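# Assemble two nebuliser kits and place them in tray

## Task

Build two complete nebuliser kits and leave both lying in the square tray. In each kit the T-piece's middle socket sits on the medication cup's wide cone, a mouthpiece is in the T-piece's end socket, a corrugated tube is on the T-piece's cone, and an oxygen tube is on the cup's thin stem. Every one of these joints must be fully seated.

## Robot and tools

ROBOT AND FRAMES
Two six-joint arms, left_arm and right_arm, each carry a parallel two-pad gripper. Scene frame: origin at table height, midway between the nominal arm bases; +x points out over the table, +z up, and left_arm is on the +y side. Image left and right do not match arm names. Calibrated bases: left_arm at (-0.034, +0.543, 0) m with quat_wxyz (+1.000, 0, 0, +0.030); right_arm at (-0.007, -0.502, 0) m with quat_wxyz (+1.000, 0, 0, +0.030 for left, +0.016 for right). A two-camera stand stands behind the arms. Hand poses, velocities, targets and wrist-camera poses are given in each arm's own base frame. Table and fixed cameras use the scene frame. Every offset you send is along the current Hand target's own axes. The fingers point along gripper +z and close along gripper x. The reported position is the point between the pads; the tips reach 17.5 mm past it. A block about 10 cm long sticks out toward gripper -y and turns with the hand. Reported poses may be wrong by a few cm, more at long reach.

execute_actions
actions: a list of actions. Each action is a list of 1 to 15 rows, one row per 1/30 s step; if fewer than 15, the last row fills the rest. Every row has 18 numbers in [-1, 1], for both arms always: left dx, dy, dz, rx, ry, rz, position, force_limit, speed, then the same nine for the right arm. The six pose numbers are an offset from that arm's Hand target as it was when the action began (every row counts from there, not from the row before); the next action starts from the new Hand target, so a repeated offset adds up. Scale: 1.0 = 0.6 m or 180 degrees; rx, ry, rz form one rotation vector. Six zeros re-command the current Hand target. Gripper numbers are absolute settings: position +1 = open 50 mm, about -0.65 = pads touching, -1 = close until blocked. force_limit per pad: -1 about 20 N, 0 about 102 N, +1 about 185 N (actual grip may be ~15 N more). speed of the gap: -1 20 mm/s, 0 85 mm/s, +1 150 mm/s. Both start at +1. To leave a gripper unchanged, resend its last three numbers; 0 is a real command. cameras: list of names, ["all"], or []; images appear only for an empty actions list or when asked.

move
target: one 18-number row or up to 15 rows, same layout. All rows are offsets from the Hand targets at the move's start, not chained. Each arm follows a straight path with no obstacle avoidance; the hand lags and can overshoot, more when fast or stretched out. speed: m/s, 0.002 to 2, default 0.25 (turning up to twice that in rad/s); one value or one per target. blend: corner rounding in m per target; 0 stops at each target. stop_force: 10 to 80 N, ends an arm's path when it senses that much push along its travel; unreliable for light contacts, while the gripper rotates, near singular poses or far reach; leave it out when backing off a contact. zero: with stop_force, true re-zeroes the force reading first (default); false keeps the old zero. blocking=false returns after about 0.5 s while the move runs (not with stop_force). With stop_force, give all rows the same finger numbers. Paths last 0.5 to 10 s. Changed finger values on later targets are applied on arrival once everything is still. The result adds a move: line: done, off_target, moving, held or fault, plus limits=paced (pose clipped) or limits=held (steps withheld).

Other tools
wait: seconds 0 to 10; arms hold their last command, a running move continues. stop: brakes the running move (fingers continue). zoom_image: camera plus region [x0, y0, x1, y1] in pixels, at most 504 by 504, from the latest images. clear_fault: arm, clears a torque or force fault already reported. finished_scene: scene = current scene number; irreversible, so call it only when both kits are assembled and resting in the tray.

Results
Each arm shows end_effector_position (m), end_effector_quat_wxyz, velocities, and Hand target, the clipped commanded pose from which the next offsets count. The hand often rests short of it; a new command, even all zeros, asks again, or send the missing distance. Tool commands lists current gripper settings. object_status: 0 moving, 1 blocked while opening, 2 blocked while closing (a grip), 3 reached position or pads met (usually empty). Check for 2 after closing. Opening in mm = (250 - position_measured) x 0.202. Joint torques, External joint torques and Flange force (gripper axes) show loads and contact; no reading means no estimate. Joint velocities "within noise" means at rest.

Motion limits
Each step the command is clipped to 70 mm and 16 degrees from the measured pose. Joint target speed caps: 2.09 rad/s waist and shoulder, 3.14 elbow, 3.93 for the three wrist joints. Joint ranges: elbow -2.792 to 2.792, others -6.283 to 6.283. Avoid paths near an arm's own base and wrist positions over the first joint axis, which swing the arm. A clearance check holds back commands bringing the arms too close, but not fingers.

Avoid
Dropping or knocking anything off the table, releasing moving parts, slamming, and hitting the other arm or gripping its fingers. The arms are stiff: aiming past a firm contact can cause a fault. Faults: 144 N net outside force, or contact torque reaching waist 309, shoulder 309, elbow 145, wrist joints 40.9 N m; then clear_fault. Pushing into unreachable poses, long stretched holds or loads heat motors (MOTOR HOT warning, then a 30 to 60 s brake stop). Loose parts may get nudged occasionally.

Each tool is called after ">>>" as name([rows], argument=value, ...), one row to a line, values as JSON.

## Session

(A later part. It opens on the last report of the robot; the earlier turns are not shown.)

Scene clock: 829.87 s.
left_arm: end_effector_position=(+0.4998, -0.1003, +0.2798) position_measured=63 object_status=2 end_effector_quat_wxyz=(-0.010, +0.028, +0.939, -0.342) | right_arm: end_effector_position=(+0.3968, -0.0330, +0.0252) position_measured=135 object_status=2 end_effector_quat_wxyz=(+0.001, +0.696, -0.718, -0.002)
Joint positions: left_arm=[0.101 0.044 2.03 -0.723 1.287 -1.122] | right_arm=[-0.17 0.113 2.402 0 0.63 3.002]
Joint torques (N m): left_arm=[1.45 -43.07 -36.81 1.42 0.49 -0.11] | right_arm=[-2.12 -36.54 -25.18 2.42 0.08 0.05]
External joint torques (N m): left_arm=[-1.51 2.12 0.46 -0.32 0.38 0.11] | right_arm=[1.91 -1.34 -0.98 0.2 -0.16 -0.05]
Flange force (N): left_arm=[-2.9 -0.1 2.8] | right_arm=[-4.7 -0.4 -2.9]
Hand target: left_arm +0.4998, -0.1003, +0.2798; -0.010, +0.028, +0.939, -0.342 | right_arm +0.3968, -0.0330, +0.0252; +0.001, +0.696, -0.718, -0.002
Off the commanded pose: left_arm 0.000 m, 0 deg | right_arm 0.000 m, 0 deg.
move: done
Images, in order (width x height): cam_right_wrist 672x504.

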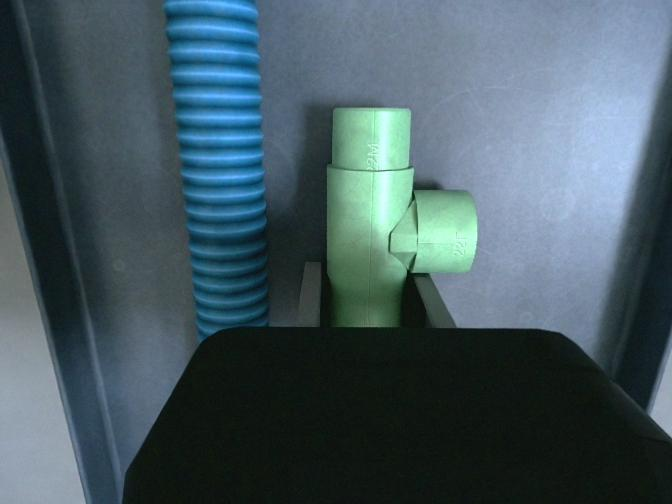

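>>> wait(seconds=0.1, cameras=["cam_high", "cam_head_right", "cam_right_wrist"])

Scene clock: 831.80 s.
left_arm: end_effector_position=(+0.4998, -0.1003, +0.2798) position_measured=63 object_status=2 end_effector_quat_wxyz=(-0.010, +0.028, +0.939, -0.342) | right_arm: end_effector_position=(+0.3968, -0.0330, +0.0252) position_measured=135 object_status=2 end_effector_quat_wxyz=(+0.001, +0.696, -0.718, -0.002)
Joint positions: left_arm=[0.101 0.044 2.03 -0.723 1.287 -1.122] | right_arm=[-0.17 0.113 2.402 0.001 0.63 3.002]
Joint torques (N m): left_arm=[1.62 -43.24 -36.7 1.43 0.46 -0.16] | right_arm=[-2.07 -36.41 -25.14 2.4 0.1 0]
External joint torques (N m): left_arm=[-1.7 2.46 0.25 -0.32 0.4 0.17] | right_arm=[2.12 -1.82 -0.94 0.2 -0.17 0]
Flange force (N): left_arm=[-3.8 -0.1 2.9] | right_arm=[-5.3 0.3 -3.7]
Hand target: left_arm +0.4998, -0.1003, +0.2798; -0.010, +0.028, +0.939, -0.342 | right_arm +0.3968, -0.0330, +0.0252; +0.001, +0.696, -0.718, -0.002
Tool commands: left_gripper/position=-1.0 left_gripper/force_limit=+0.5 left_gripper/speed=-0.6 right_gripper/position=-1.0 right_gripper/force_limit=+1.0 right_gripper/speed=-0.6
Off the commanded pose: left_arm 0.000 m, 0 deg | right_arm 0.000 m, 0 deg.
wait: 0.10 s; at rest from the start
Images, in order (width x height): cam_head_right 672x504, cam_high 672x504, cam_right_wrist 672x504.

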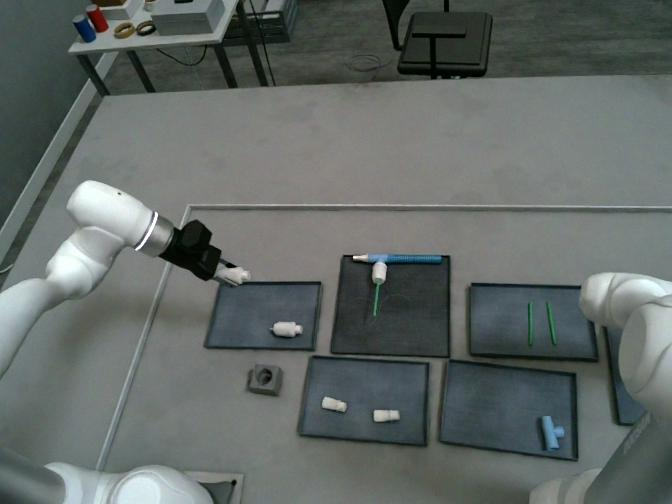

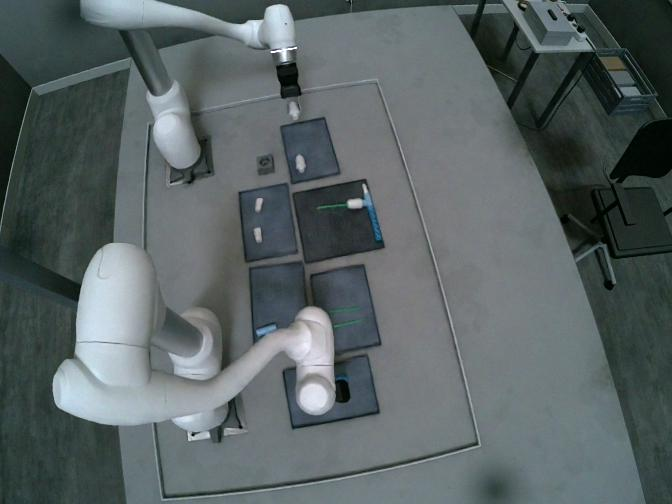

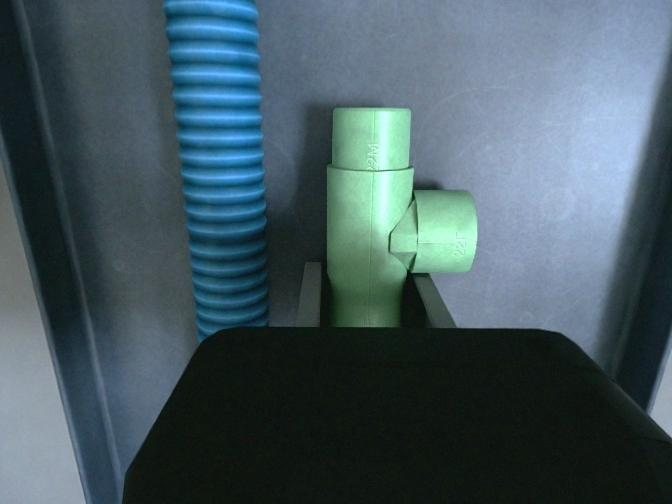

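>>> wait(seconds=0.1, cameras=["cam_head_left", "cam_low"])

>>> zoom_image(camera="cam_low", region=[0, 230, 200, 340])

>>> zoom_image(camera="cam_head_left", region=[480, 240, 672, 460])

Scene clock: 847.00 s.
left_arm: end_effector_position=(+0.4998, -0.1003, +0.2798) position_measured=63 object_status=2 end_effector_quat_wxyz=(-0.010, +0.028, +0.939, -0.342) | right_arm: end_effector_position=(+0.3968, -0.0330, +0.0252) position_measured=135 object_status=2 end_effector_quat_wxyz=(+0.001, +0.696, -0.718, -0.002)
Joint positions: left_arm=[0.101 0.044 2.03 -0.723 1.287 -1.122] | right_arm=[-0.17 0.113 2.402 0.001 0.63 3.002]
Joint torques (N m): left_arm=[1.71 -43.2 -36.76 1.41 0.42 -0.16] | right_arm=[-2.43 -36.46 -25.09 2.4 0.11 0.04]
External joint torques (N m): left_arm=[-1.67 2.27 0.26 -0.3 0.43 0.16] | right_arm=[2.33 -1.23 -0.98 0.2 -0.18 -0.04]
Flange force (N): left_arm=[-3.5 -0.3 2.8] | right_arm=[-5.7 -0.7 -2.6]
Hand target: left_arm +0.4998, -0.1003, +0.2798; -0.010, +0.028, +0.939, -0.342 | right_arm +0.3968, -0.0330, +0.0252; +0.001, +0.696, -0.718, -0.002
Tool commands: left_gripper/position=-1.0 left_gripper/force_limit=+0.5 left_gripper/speed=-0.6 right_gripper/position=-1.0 right_gripper/force_limit=+1.0 right_gripper/speed=-0.6
Off the commanded pose: left_arm 0.000 m, 0 deg | right_arm 0.000 m, 0 deg.
wait: 0.10 s; at rest from the start
Images, in order (width x height): cam_head_left 672x504, cam_low 672x504.

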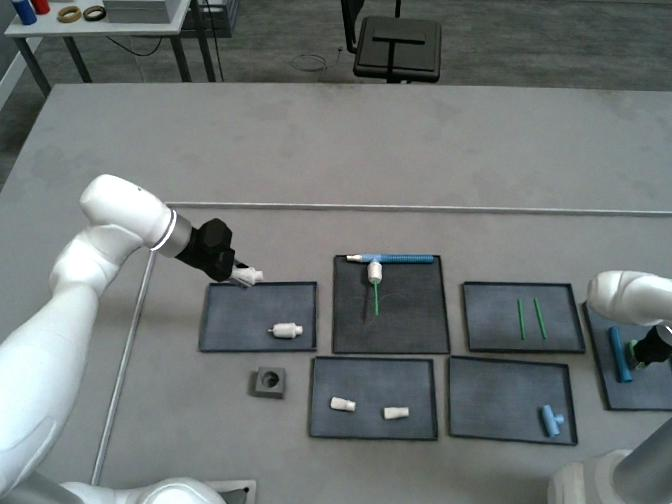

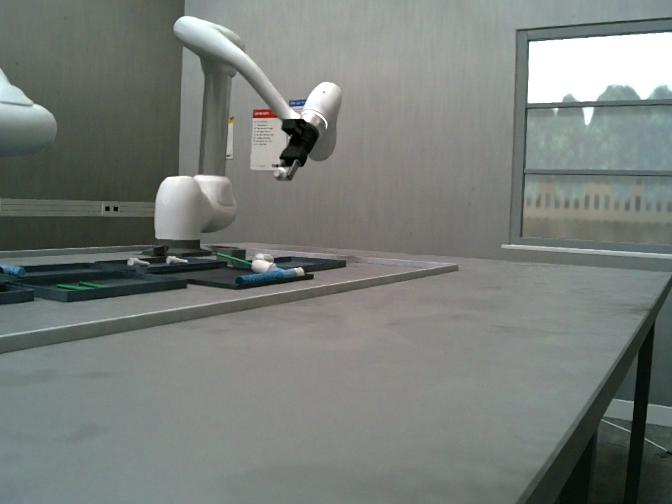

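Scaled by 2.520 from the camera's 672x504 image, which has a finer 960x720 frame.

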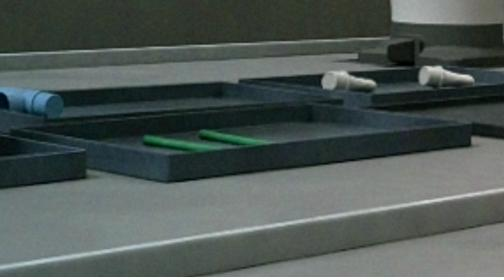

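Scaled by 2.291 from the camera's 672x504 image, which has a finer 960x720 frame.

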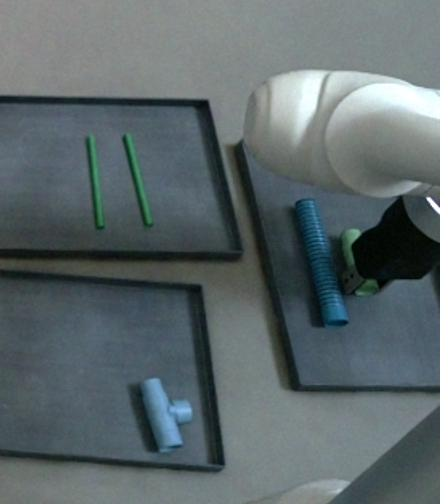

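>>> move(target=[0, 0, 0, 0, 0, 0, -1, 0.5, -0.6, 0, 0.1, -0.25, 0, 0, 0, -1, 1, -0.6], speed=0.25, cameras=["cam_high", "cam_right_wrist", "cam_head_right"])

>>> zoom_image(camera="cam_high", region=[200, 260, 500, 504])

Scene clock: 852.13 s.
left_arm: end_effector_position=(+0.4998, -0.1003, +0.2798) position_measured=63 object_status=2 end_effector_quat_wxyz=(-0.010, +0.028, +0.939, -0.342) | right_arm: end_effector_position=(+0.3374, -0.0314, +0.1753) position_measured=135 object_status=2 end_effector_quat_wxyz=(+0.001, +0.696, -0.718, -0.002)
Joint positions: left_arm=[0.101 0.044 2.03 -0.723 1.287 -1.122] | right_arm=[-0.195 -0.227 2.345 0 1.027 2.978]
Joint torques (N m): left_arm=[1.5 -43.12 -36.79 1.45 0.47 -0.17] | right_arm=[-1.94 -12.62 -36.47 3.52 0.12 0.06]
External joint torques (N m): left_arm=[-1.6 2.44 0.5 -0.36 0.39 0.17] | right_arm=[1.94 -0.91 -1.43 0.26 -0.19 -0.06]
Flange force (N): left_arm=[-3.4 0.1 3.1] | right_arm=[-5.5 -1.2 -2.4]
Hand target: left_arm +0.4998, -0.1003, +0.2798; -0.010, +0.028, +0.939, -0.342 | right_arm +0.3374, -0.0313, +0.1754; +0.001, +0.696, -0.718, -0.002
Off the commanded pose: left_arm 0.000 m, 0 deg | right_arm 0.000 m, 0 deg.
move: done
Images, in order (width x height): cam_head_right 672x504, cam_high 672x504, cam_right_wrist 672x504.

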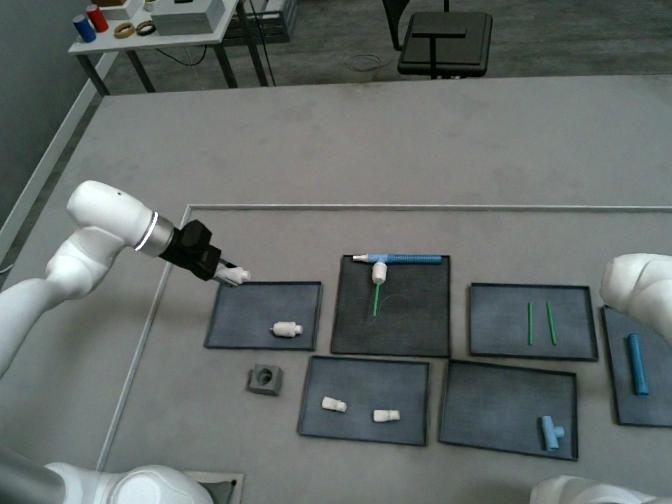

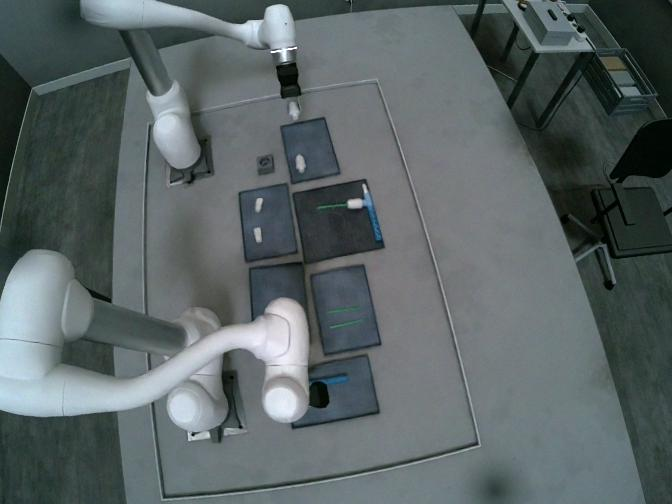

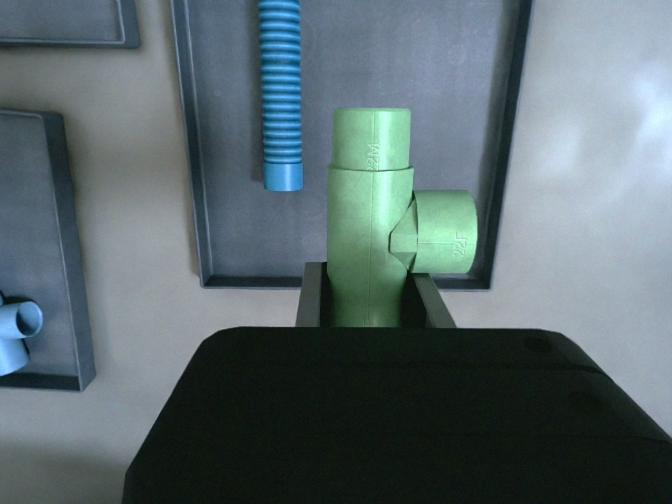

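Scaled by 1.680 from the camera's 672x504 image, which has a finer 960x720 frame.

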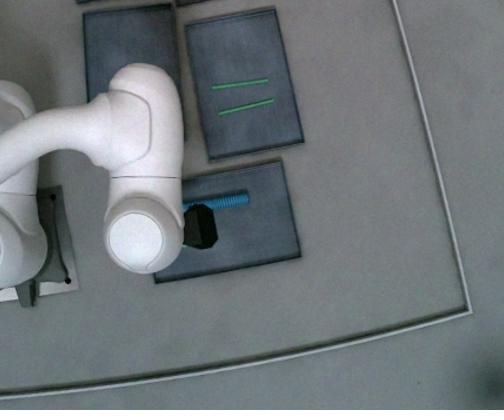

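>>> move(target=[0, 0, 0, 0, 0, 0, -1, 0.5, -0.6, -0.3, -0.1313, -0.2083, 0, 0, 0, -1, 1, -0.6], speed=0.25, cameras=["cam_high", "cam_head_right", "cam_head_left", "cam_low"])

>>> zoom_image(camera="cam_high", region=[160, 280, 460, 504])

Scene clock: 864.70 s.
left_arm: end_effector_position=(+0.4998, -0.1003, +0.2798) position_measured=63 object_status=2 end_effector_quat_wxyz=(-0.010, +0.028, +0.939, -0.342) | right_arm: end_effector_position=(+0.4221, +0.1460, +0.3002) position_measured=135 object_status=2 end_effector_quat_wxyz=(+0.001, +0.696, -0.718, -0.002)
Joint positions: left_arm=[0.101 0.044 2.03 -0.723 1.287 -1.122] | right_arm=[0.255 -0.137 2.028 0.002 1.254 3.426]
Joint torques (N m): left_arm=[1.47 -42.99 -36.68 1.41 0.48 -0.17] | right_arm=[-2.02 -25.78 -40.8 3.9 0.07 0.04]
External joint torques (N m): left_arm=[-1.52 2.09 0.22 -0.31 0.38 0.17] | right_arm=[1.92 -1.66 -1.35 0.26 -0.14 -0.04]
Flange force (N): left_arm=[-3.3 -0.2 2.5] | right_arm=[-3.7 2.0 -2.6]
Hand target: left_arm +0.4998, -0.1003, +0.2798; -0.010, +0.028, +0.939, -0.342 | right_arm +0.4221, +0.1461, +0.3002; +0.001, +0.696, -0.718, -0.002
Off the commanded pose: left_arm 0.000 m, 0 deg | right_arm 0.000 m, 0 deg.
move: done
Images, in order (width x height): cam_head_left 672x504, cam_head_right 672x504, cam_high 672x504, cam_low 672x504.

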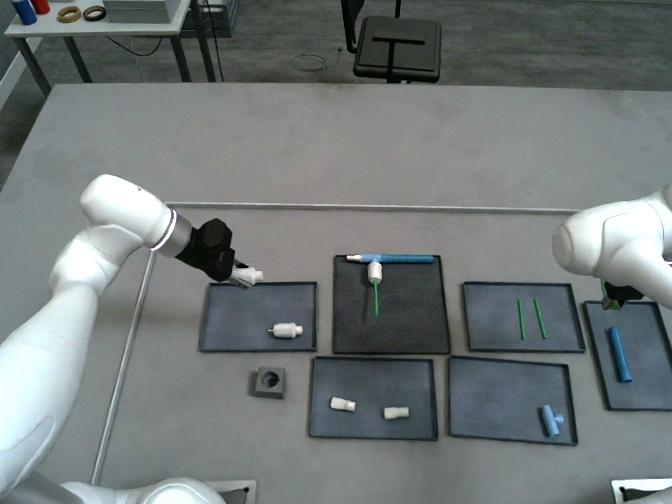

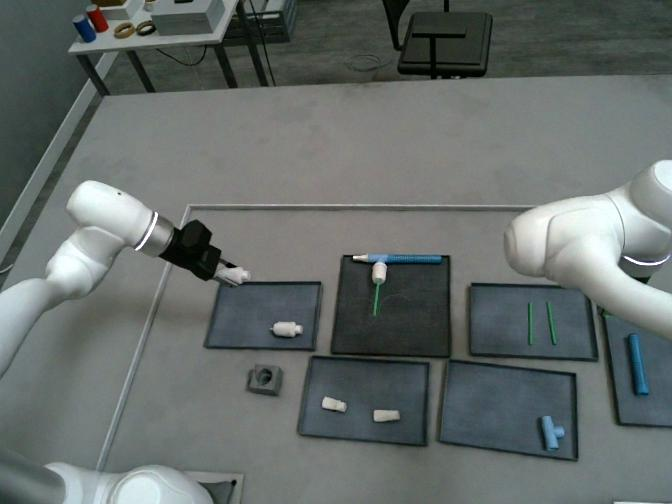

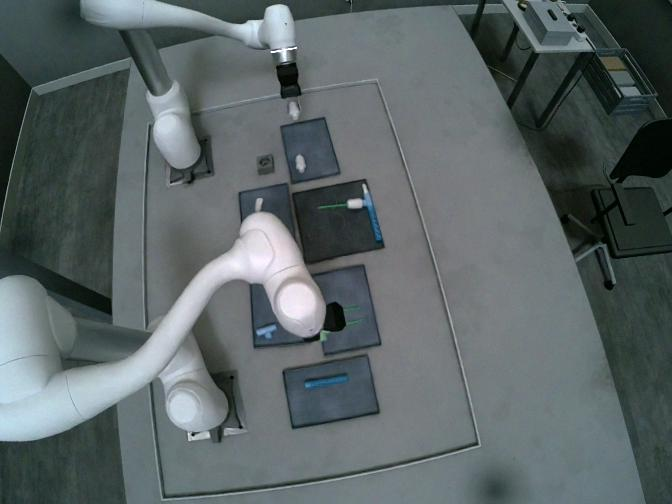

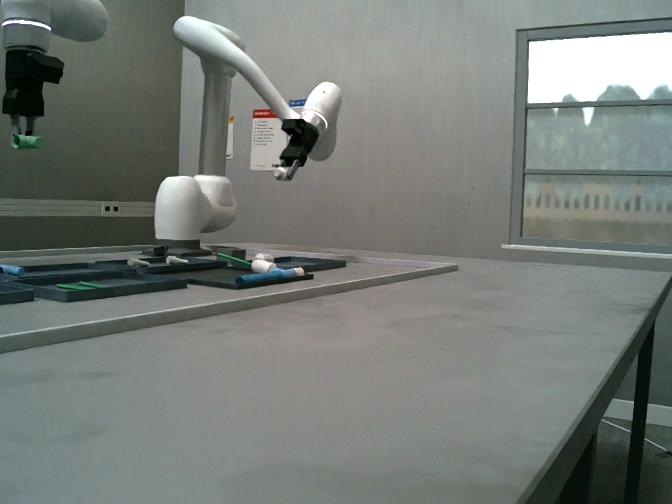

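Scaled by 1.680 from the camera's 672x504 image, which has a finer 960x720 frame.

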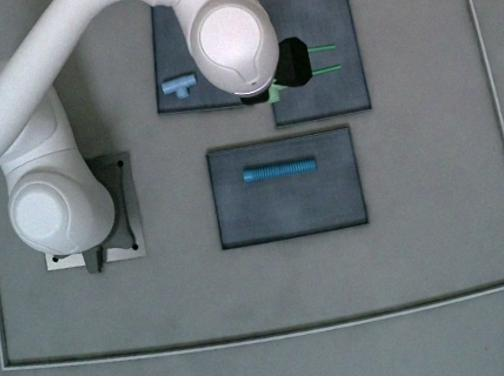

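>>> zoom_image(camera="cam_high", region=[100, 400, 300, 504])

>>> zoom_image(camera="cam_high", region=[300, 400, 500, 504])

>>> zoom_image(camera="cam_head_left", region=[540, 260, 672, 420])

Scaled by 2.520 from the camera's 672x504 image, which has a finer 960x720 frame.

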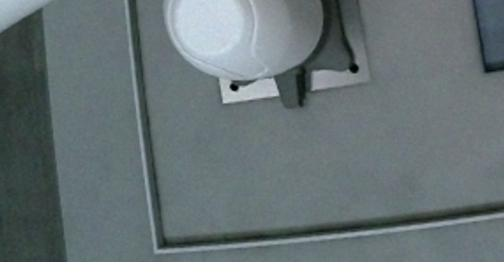

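Scaled by 2.520 from the camera's 672x504 image, which has a finer 960x720 frame.

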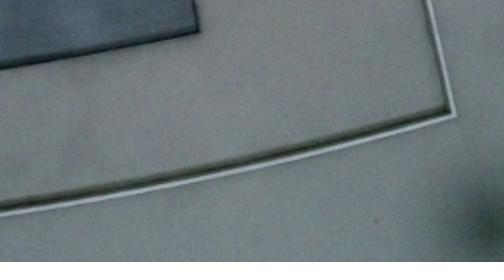

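Scaled by 3.150 from the camera's 672x504 image, which has a finer 960x720 frame.

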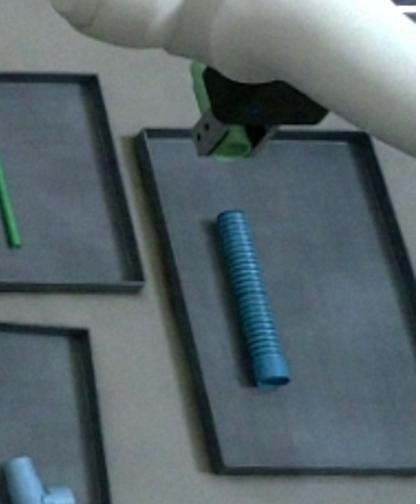

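>>> wait(seconds=0.1, cameras=["cam_right_wrist", "cam_left_wrist"])

Scene clock: 875.63 s.
left_arm: end_effector_position=(+0.4998, -0.1003, +0.2798) position_measured=63 object_status=2 end_effector_quat_wxyz=(-0.010, +0.028, +0.939, -0.342) | right_arm: end_effector_position=(+0.4221, +0.1461, +0.3002) position_measured=135 object_status=2 end_effector_quat_wxyz=(+0.001, +0.696, -0.718, -0.002)
Joint positions: left_arm=[0.101 0.044 2.03 -0.723 1.287 -1.122] | right_arm=[0.255 -0.137 2.028 0.002 1.254 3.427]
Joint torques (N m): left_arm=[1.79 -43.05 -36.72 1.42 0.48 -0.11] | right_arm=[-2.24 -25.84 -40.44 3.89 0.12 0.05]
External joint torques (N m): left_arm=[-1.86 2.54 0.43 -0.32 0.37 0.11] | right_arm=[2.25 -1.49 -1.74 0.29 -0.2 -0.05]
Flange force (N): left_arm=[-3.7 -0.3 3.4] | right_arm=[-4.7 1.4 -2.9]
Hand target: left_arm +0.4998, -0.1003, +0.2798; -0.010, +0.028, +0.939, -0.342 | right_arm +0.4221, +0.1461, +0.3002; +0.001, +0.696, -0.718, -0.002
Tool commands: left_gripper/position=-1.0 left_gripper/force_limit=+0.5 left_gripper/speed=-0.6 right_gripper/position=-1.0 right_gripper/force_limit=+1.0 right_gripper/speed=-0.6
Off the commanded pose: left_arm 0.000 m, 0 deg | right_arm 0.000 m, 0 deg.
wait: 0.10 s; at rest from the start
Images, in order (width x height): cam_left_wrist 672x504, cam_right_wrist 672x504.

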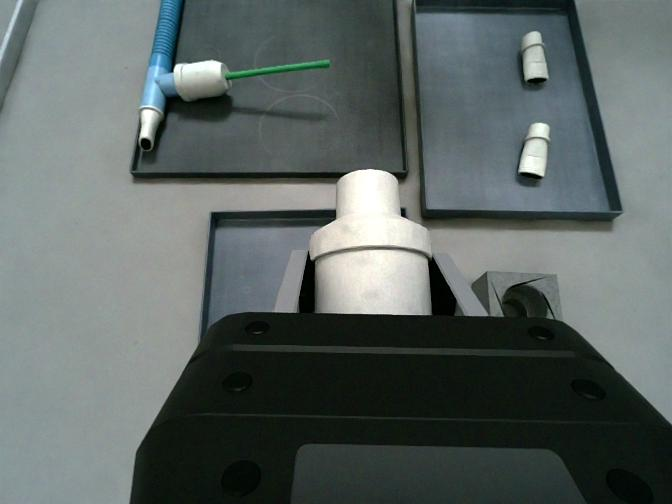

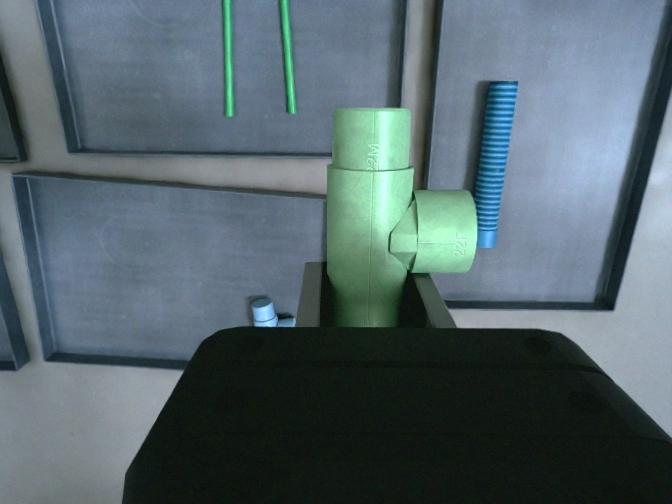

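>>> zoom_image(camera="cam_right_wrist", region=[300, 60, 560, 330])

>>> wait(seconds=0.1, cameras=["cam_low"])

>>> zoom_image(camera="cam_low", region=[0, 0, 160, 330])

Scaled by 1.867 from the camera's 672x504 image, which has a finer 960x720 frame.

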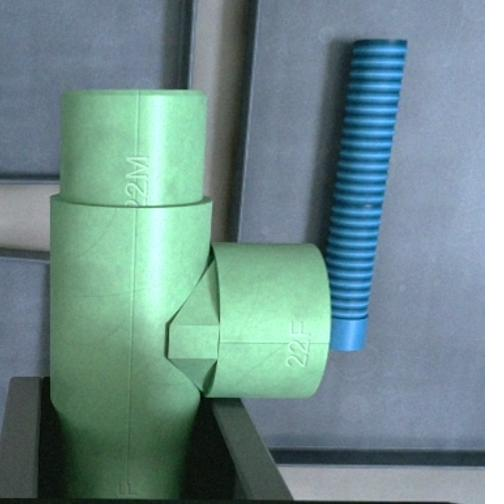

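Scene clock: 891.10 s.
left_arm: end_effector_position=(+0.4998, -0.1003, +0.2798) position_measured=63 object_status=2 end_effector_quat_wxyz=(-0.010, +0.028, +0.939, -0.342) | right_arm: end_effector_position=(+0.4221, +0.1461, +0.3002) position_measured=135 object_status=2 end_effector_quat_wxyz=(+0.001, +0.696, -0.718, -0.002)
Joint positions: left_arm=[0.101 0.044 2.03 -0.723 1.287 -1.122] | right_arm=[0.255 -0.137 2.028 0.002 1.254 3.427]
Joint torques (N m): left_arm=[1.75 -43.16 -36.75 1.47 0.47 -0.14] | right_arm=[-1.91 -25.5 -40.54 3.92 0.08 0.05]
External joint torques (N m): left_arm=[-1.69 2.7 0.45 -0.35 0.38 0.14] | right_arm=[1.6 -1.43 -1.6 0.24 -0.16 -0.05]
Flange force (N): left_arm=[-3.9 0.1 3.3] | right_arm=[-3.3 1.1 -2.7]
Hand target: left_arm +0.4998, -0.1003, +0.2798; -0.010, +0.028, +0.939, -0.342 | right_arm +0.4221, +0.1461, +0.3002; +0.001, +0.696, -0.718, -0.002
Tool commands: left_gripper/position=-1.0 left_gripper/force_limit=+0.5 left_gripper/speed=-0.6 right_gripper/position=-1.0 right_gripper/force_limit=+1.0 right_gripper/speed=-0.6
Off the commanded pose: left_arm 0.000 m, 0 deg | right_arm 0.000 m, 0 deg.
wait: 0.10 s; at rest from the start
Images, in order (width x height): cam_low 672x504.

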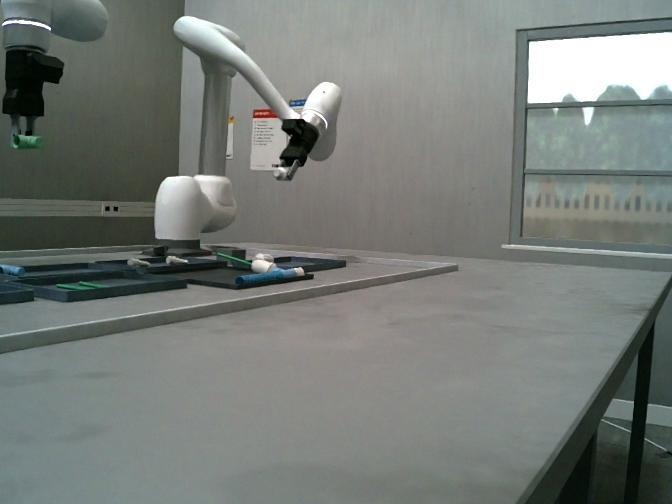

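Scaled by 1.527 from the camera's 672x504 image, which has a finer 960x720 frame.

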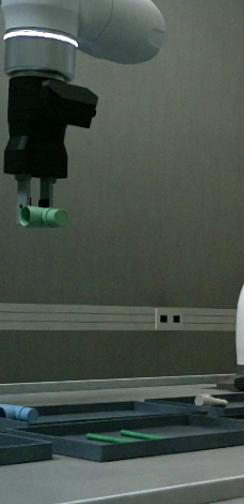

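>>> move([
  [0, 0, 0, 0, 0, 0, -1, 0.5, -0.6, 0.2382, 0.2587, 0.3, -0.0444, 0, -0.0094, -1, 1, -0.6],
  [0, 0, 0, 0, 0, 0, -1, 0.5, -0.6, 0.2382, 0.2587, 0.4137, -0.0444, 0, -0.0094, -1, 1, -0.6],
  [0, 0, 0, 0, 0, 0, -1, 0.5, -0.6, 0.236, 0.1887, 0.4137, -0.0444, 0, -0.0094, -1, 1, -0.6],
  [0, 0, 0, 0, 0, 0, -1, 0.5, -0.6, 0.2363, 0.1987, 0.4582, 0, 0, -0.0094, -1, 1, -0.6],
], speed=[0.25, 0.08, 0.03, 0.1], cameras=["cam_right_wrist", "cam_high"])

Scene clock: 913.37 s.
left_arm: end_effector_position=(+0.4998, -0.1003, +0.2798) position_measured=63 object_status=2 end_effector_quat_wxyz=(-0.010, +0.028, +0.939, -0.342) | right_arm: end_effector_position=(+0.2976, +0.0083, +0.0256) position_measured=135 object_status=2 end_effector_quat_wxyz=(+0.001, +0.707, -0.708, -0.002)
Joint positions: left_arm=[0.101 0.044 2.03 -0.723 1.287 -1.122] | right_arm=[-0.089 -0.043 2.568 0.001 0.621 3.053]
Joint torques (N m): left_arm=[1.63 -43.38 -36.63 1.43 0.45 -0.12] | right_arm=[-2.23 -19.35 -24.73 2.34 0.1 0.03]
External joint torques (N m): left_arm=[-1.7 2.51 0.21 -0.33 0.4 0.12] | right_arm=[2.27 -1.71 -1.03 0.23 -0.17 -0.03]
Flange force (N): left_arm=[-4.0 -0.2 2.9] | right_arm=[-7.5 0.7 -4.5]
Hand target: left_arm +0.4998, -0.1003, +0.2798; -0.010, +0.028, +0.939, -0.342 | right_arm +0.2976, +0.0083, +0.0256; +0.001, +0.707, -0.708, -0.002
Off the commanded pose: left_arm 0.000 m, 0 deg | right_arm 0.000 m, 0 deg.
move: done
Images, in order (width x height): cam_high 672x504, cam_right_wrist 672x504.

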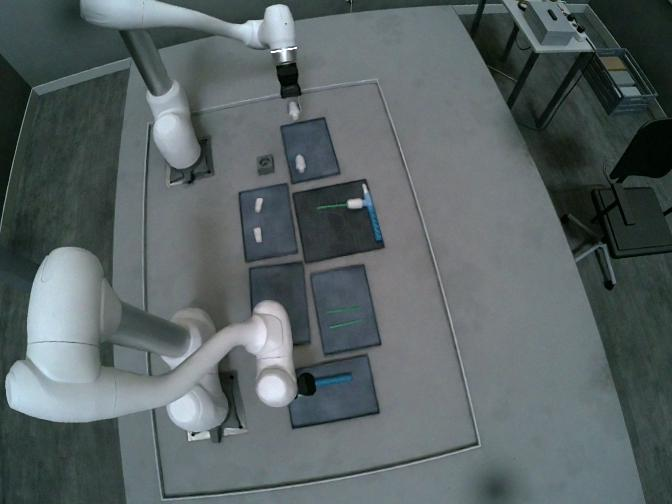

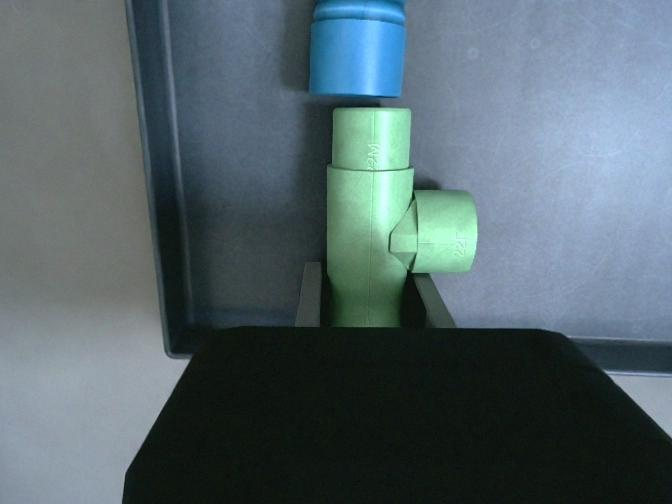

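>>> move(target=[0, 0, 0, 0, 0, 0, -1, 0.5, -0.6, -0.0061, 0, 0, 0, 0, 0, -1, 1, -0.6], speed=0.05, cameras=["cam_right_wrist"])

>>> zoom_image(camera="cam_right_wrist", region=[280, 0, 480, 200])

Scene clock: 919.97 s.
left_arm: end_effector_position=(+0.4998, -0.1003, +0.2798) position_measured=63 object_status=2 end_effector_quat_wxyz=(-0.010, +0.028, +0.939, -0.342) | right_arm: end_effector_position=(+0.2975, +0.0120, +0.0256) position_measured=135 object_status=2 end_effector_quat_wxyz=(+0.001, +0.707, -0.708, -0.002)
Joint positions: left_arm=[0.101 0.044 2.03 -0.723 1.287 -1.122] | right_arm=[-0.077 -0.043 2.568 0.001 0.621 3.065]
Joint torques (N m): left_arm=[1.61 -42.95 -36.78 1.4 0.44 -0.16] | right_arm=[-1.87 -18.88 -24.91 2.35 0.08 -0.01]
External joint torques (N m): left_arm=[-1.41 2.02 0.35 -0.27 0.41 0.16] | right_arm=[1.82 -2.25 -0.84 0.21 -0.16 0.01]
Flange force (N): left_arm=[-2.9 0.0 2.5] | right_arm=[-6.1 2.1 -5.6]
Hand target: left_arm +0.4998, -0.1003, +0.2798; -0.010, +0.028, +0.939, -0.342 | right_arm +0.2976, +0.0119, +0.0256; +0.001, +0.707, -0.708, -0.002
Off the commanded pose: left_arm 0.000 m, 0 deg | right_arm 0.000 m, 0 deg.
move: done
Images, in order (width x height): cam_right_wrist 672x504.

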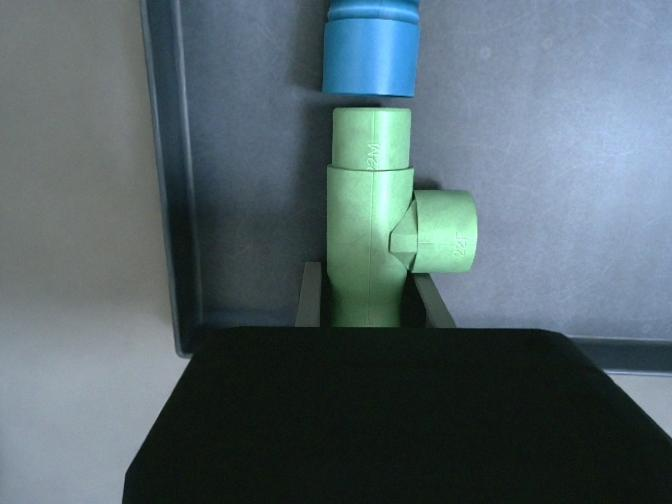

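Scaled by 2.520 from the camera's 672x504 image, which has a finer 960x720 frame.

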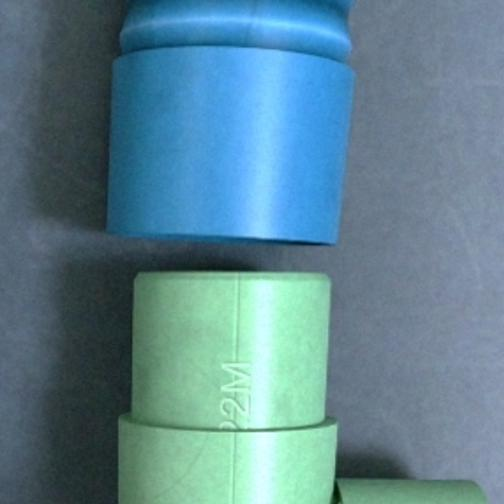

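>>> move(target=[0, 0, 0, 0, 0, 0, -1, 0.5, -0.6, -0.005, 0, 0, 0, 0, 0.0106, -1, 1, -0.6], speed=0.05, cameras=[])

>>> move([
  [0, 0, 0, 0, 0, 0, -1, 0.5, -0.6, 0, -0.0783, 0, 0, 0, 0, -1, 1, -0.6],
  [0, 0, 0, 0, 0, 0, -1, 0.5, -0.6, 0, -0.1617, 0, 0, 0, 0, -1, 1, -0.6],
], speed=[0.035, 0.01], stop_force=60, cameras=["cam_right_wrist"])

>>> zoom_image(camera="cam_right_wrist", region=[280, 40, 480, 240])

Scene clock: 931.27 s.
left_arm: end_effector_position=(+0.4998, -0.1003, +0.2798) position_measured=63 object_status=2 end_effector_quat_wxyz=(-0.010, +0.028, +0.939, -0.342) | right_arm: end_effector_position=(+0.2976, +0.0149, +0.0256) position_measured=135 object_status=2 end_effector_quat_wxyz=(+0.001, +0.695, -0.719, -0.002)
Joint positions: left_arm=[0.101 0.044 2.03 -0.723 1.287 -1.122] | right_arm=[-0.067 -0.043 2.567 0.001 0.621 3.109]
Joint torques (N m): left_arm=[1.71 -43.31 -36.73 1.43 0.45 -0.16] | right_arm=[-2.01 -19.49 -24.88 2.38 0.06 0.01]
External joint torques (N m): left_arm=[-1.86 2.41 0.39 -0.34 0.42 0.16] | right_arm=[1.84 -1.26 -0.95 0.19 -0.14 -0.01]
Flange force (N): left_arm=[-3.6 -0.4 3.2] | right_arm=[-6.1 0.5 -3.4]
Hand target: left_arm +0.4998, -0.1003, +0.2798; -0.010, +0.028, +0.939, -0.342 | right_arm +0.2976, +0.0149, +0.0256; +0.001, +0.695, -0.719, -0.002
Off the commanded pose: left_arm 0.000 m, 0 deg | right_arm 0.000 m, 0 deg.
move: done
No camera images: "cameras" was empty.

Scene clock: 937.60 s.
left_arm: end_effector_position=(+0.4998, -0.1003, +0.2798) position_measured=63 object_status=2 end_effector_quat_wxyz=(-0.010, +0.028, +0.939, -0.342) | right_arm: end_effector_position=(+0.3857, +0.0119, +0.0251) position_measured=135 object_status=2 end_effector_quat_wxyz=(+0.001, +0.695, -0.719, -0.002)
Joint positions: left_arm=[0.101 0.044 2.03 -0.723 1.287 -1.122] | right_arm=[-0.059 0.096 2.423 0.001 0.627 3.116]
Joint torques (N m): left_arm=[1.8 -43.07 -36.79 1.43 0.5 -0.13] | right_arm=[-2.28 -41.52 -74.74 2.89 -21.11 -0.41]
External joint torques (N m): left_arm=[-1.87 2.28 0.39 -0.32 0.36 0.13] | right_arm=[2.17 5.32 48.71 -0.3 21.03 0.41]
Flange force (N): left_arm=[-3.4 -0.5 3.3] | right_arm=[-2.2 69.2 -11.2]
Hand target: left_arm +0.4998, -0.1003, +0.2798; -0.010, +0.028, +0.939, -0.342 | right_arm +0.3857, +0.0119, +0.0252; +0.001, +0.695, -0.719, -0.002 (not the last commanded pose)
Off the commanded pose: left_arm 0.000 m, 0 deg | right_arm 0.009 m, 0 deg.
move: contact (right_arm); path passed 1 of 2 targets
Images, in order (width x height): cam_right_wrist 672x504.

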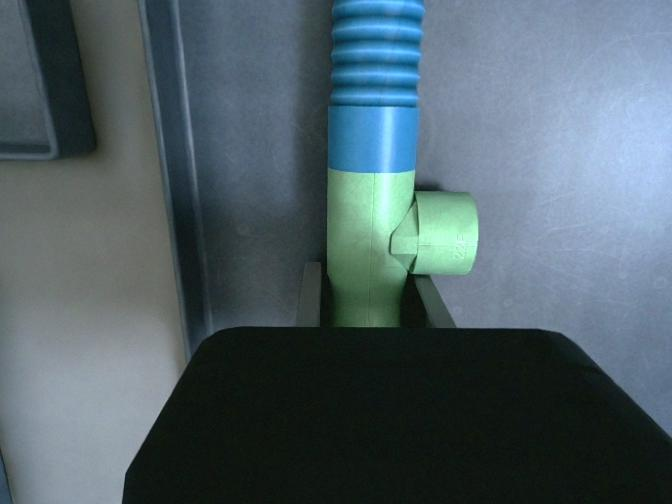

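Scaled by 2.520 from the camera's 672x504 image, which has a finer 960x720 frame.

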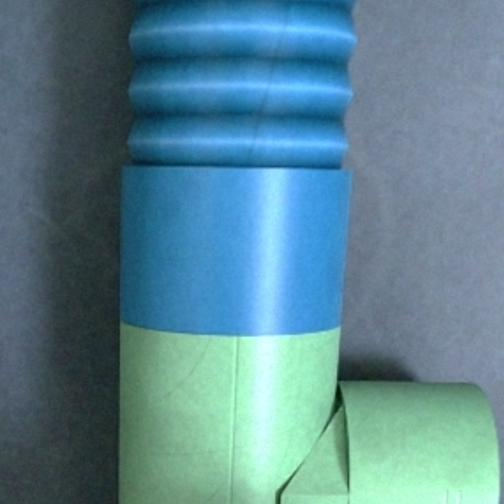

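>>> move([
  [0, 0, 0, 0, 0, 0, -1, 0.5, -0.6, 0, 0.005, 0, 0, 0, 0, -1, 1, -0.6],
  [0, 0, 0, 0, 0, 0, -1, 0.5, -0.6, 0, 0.005, -0.2, 0, 0, 0, -1, 1, -0.6],
  [0, 0, 0, 0, 0, 0, -1, 0.5, -0.6, -0.5465, -0.119, -0.458, 0, 0.25, -0.433, -1, 1, -0.6],
  [-0.1498, -0.2718, 0.1807, 0, 0, 0, -1, 0.5, -0.6, -0.896, -0.316, -0.4978, 0, 0.5, -0.866, -1, 1, -0.6],
], speed=[0.03, 0.15, 0.35, 0.35], blend=[0, 0.02, 0.05, 0], cameras=["cam_right_wrist", "cam_left_wrist", "cam_low", "cam_high"])

Scene clock: 1028.03 s.
left_arm: end_effector_position=(+0.5780, -0.2998, +0.3017) position_measured=63 object_status=2 end_effector_quat_wxyz=(-0.010, +0.028, +0.939, -0.342) | right_arm: end_effector_position=(+0.5951, +0.5424, +0.3234) position_measured=135 object_status=2 end_effector_quat_wxyz=(+0.358, +0.624, +0.602, +0.346)
Joint positions: left_arm=[-0.248 0.153 1.864 -0.78 1.116 -1.405] | right_arm=[0.959 0.27 1.827 -1.302 0.849 1.835]
Joint torques (N m): left_arm=[1.87 -56.74 -38.67 1.33 -0.08 -0.15] | right_arm=[-1.99 -64.59 -36.21 -0.9 0.87 0.02]
External joint torques (N m): left_arm=[-1.95 2.6 0.34 -0.34 0.39 0.15] | right_arm=[1.74 -1.6 -1.37 -0.01 -0.18 -0.02]
Flange force (N): left_arm=[-2.8 -1.0 3.7] | right_arm=[1.6 1.3 -2.9]
Hand target: left_arm +0.5780, -0.2998, +0.3017; -0.010, +0.028, +0.939, -0.342 | right_arm +0.5951, +0.5423, +0.3234; +0.358, +0.624, +0.602, +0.346
Off the commanded pose: left_arm 0.000 m, 0 deg | right_arm 0.000 m, 0 deg.
move: done
Images, in order (width x height): cam_high 672x504, cam_low 672x504, cam_left_wrist 672x504, cam_right_wrist 672x504.

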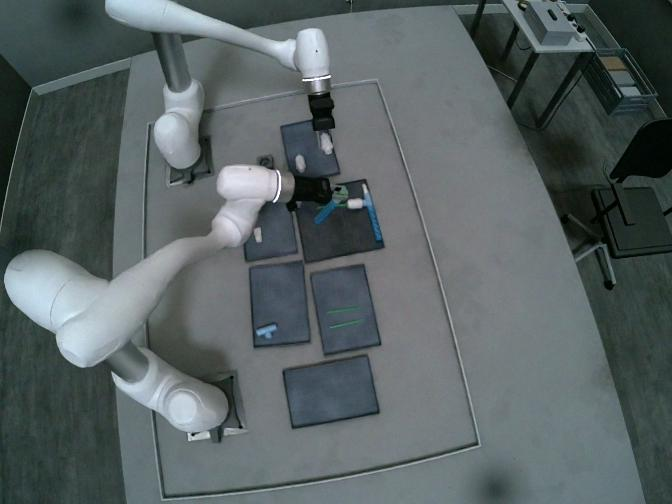

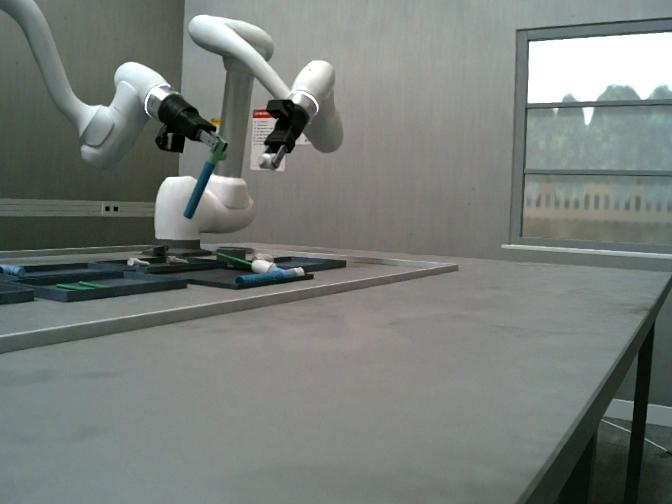

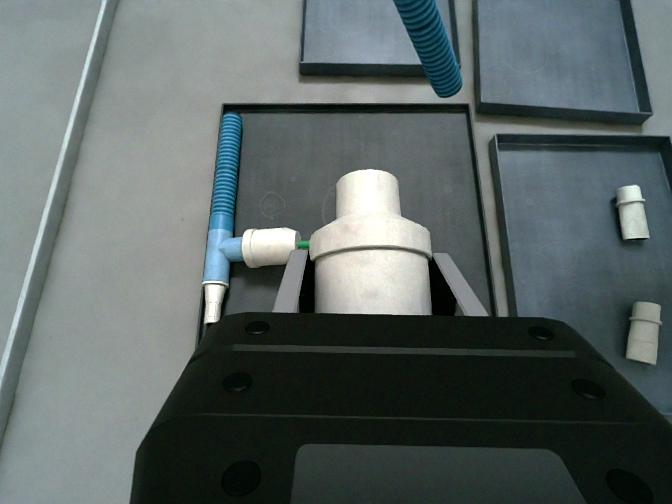

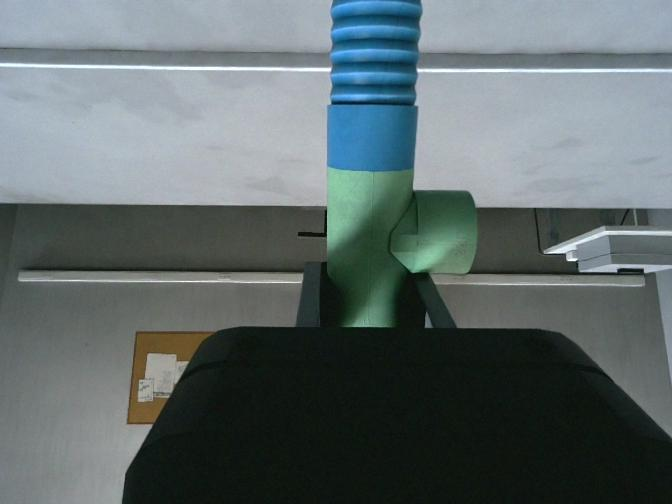

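>>> move(target=[-0.0035, -0.1612, 0.1357, 0, 0, 0, -1, 0.5, -0.6, 0, 0, 0, 0, 0, 0, -1, 1, -0.6], speed=0.15, cameras=["cam_left_wrist", "cam_low"])

>>> zoom_image(camera="cam_left_wrist", region=[280, 60, 480, 260])

>>> zoom_image(camera="cam_low", region=[190, 120, 265, 180])

Scene clock: 1034.13 s.
left_arm: end_effector_position=(+0.5727, -0.4261, +0.3015) position_measured=63 object_status=2 end_effector_quat_wxyz=(-0.010, +0.028, +0.939, -0.342) | right_arm: end_effector_position=(+0.5951, +0.5423, +0.3234) position_measured=135 object_status=2 end_effector_quat_wxyz=(+0.358, +0.624, +0.602, +0.346)
Joint positions: left_arm=[-0.444 0.2 1.807 -0.789 0.997 -1.558] | right_arm=[0.959 0.27 1.827 -1.302 0.849 1.835]
Joint torques (N m): left_arm=[2.09 -61.82 -39.18 1.49 -0.42 -0.16] | right_arm=[-2.12 -64.55 -36.3 -1.04 0.87 0.03]
External joint torques (N m): left_arm=[-2.29 2.14 0.27 -0.42 0.43 0.16] | right_arm=[1.9 -1.7 -1.35 0.13 -0.18 -0.03]
Flange force (N): left_arm=[-1.4 -1.6 3.8] | right_arm=[1.7 1.4 -3.3]
Hand target: left_arm +0.5727, -0.4262, +0.3015; -0.010, +0.028, +0.939, -0.342 | right_arm +0.5951, +0.5423, +0.3234; +0.358, +0.624, +0.602, +0.346
Off the commanded pose: left_arm 0.000 m, 0 deg | right_arm 0.000 m, 0 deg.
move: done
Images, in order (width x height): cam_low 672x504, cam_left_wrist 672x504.

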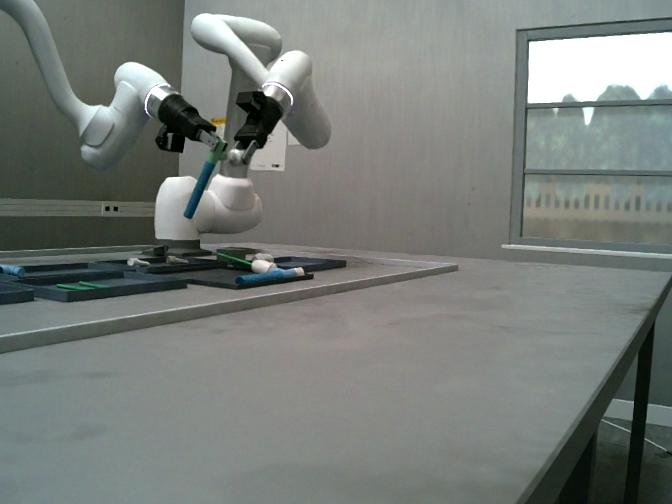

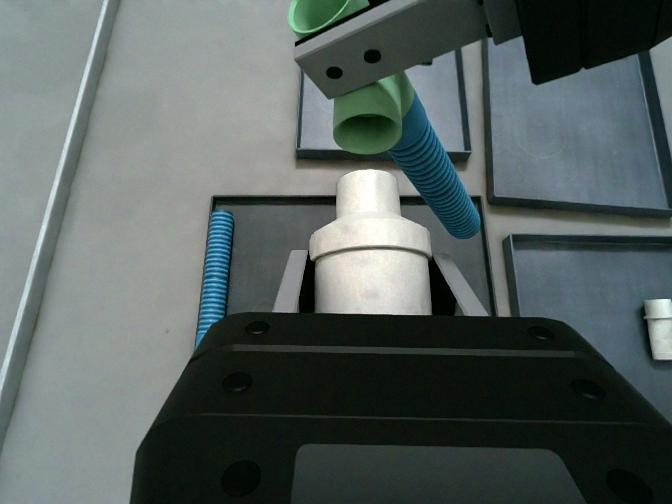

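Scaled by 2.520 from the camera's 672x504 image, which has a finer 960x720 frame.

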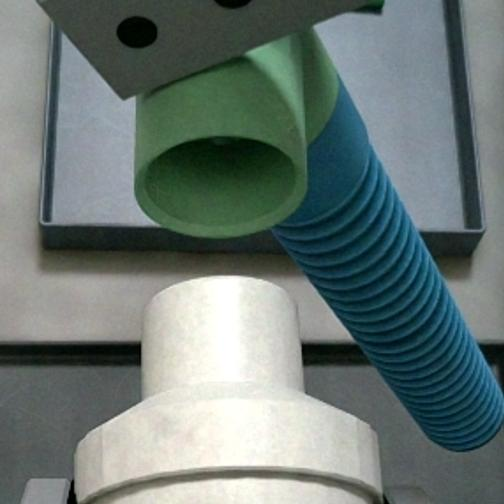

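Scaled by 6.720 from the camera's 672x504 image, which has a finer 960x720 frame.

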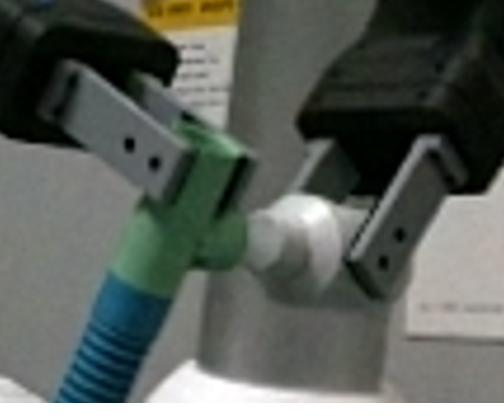

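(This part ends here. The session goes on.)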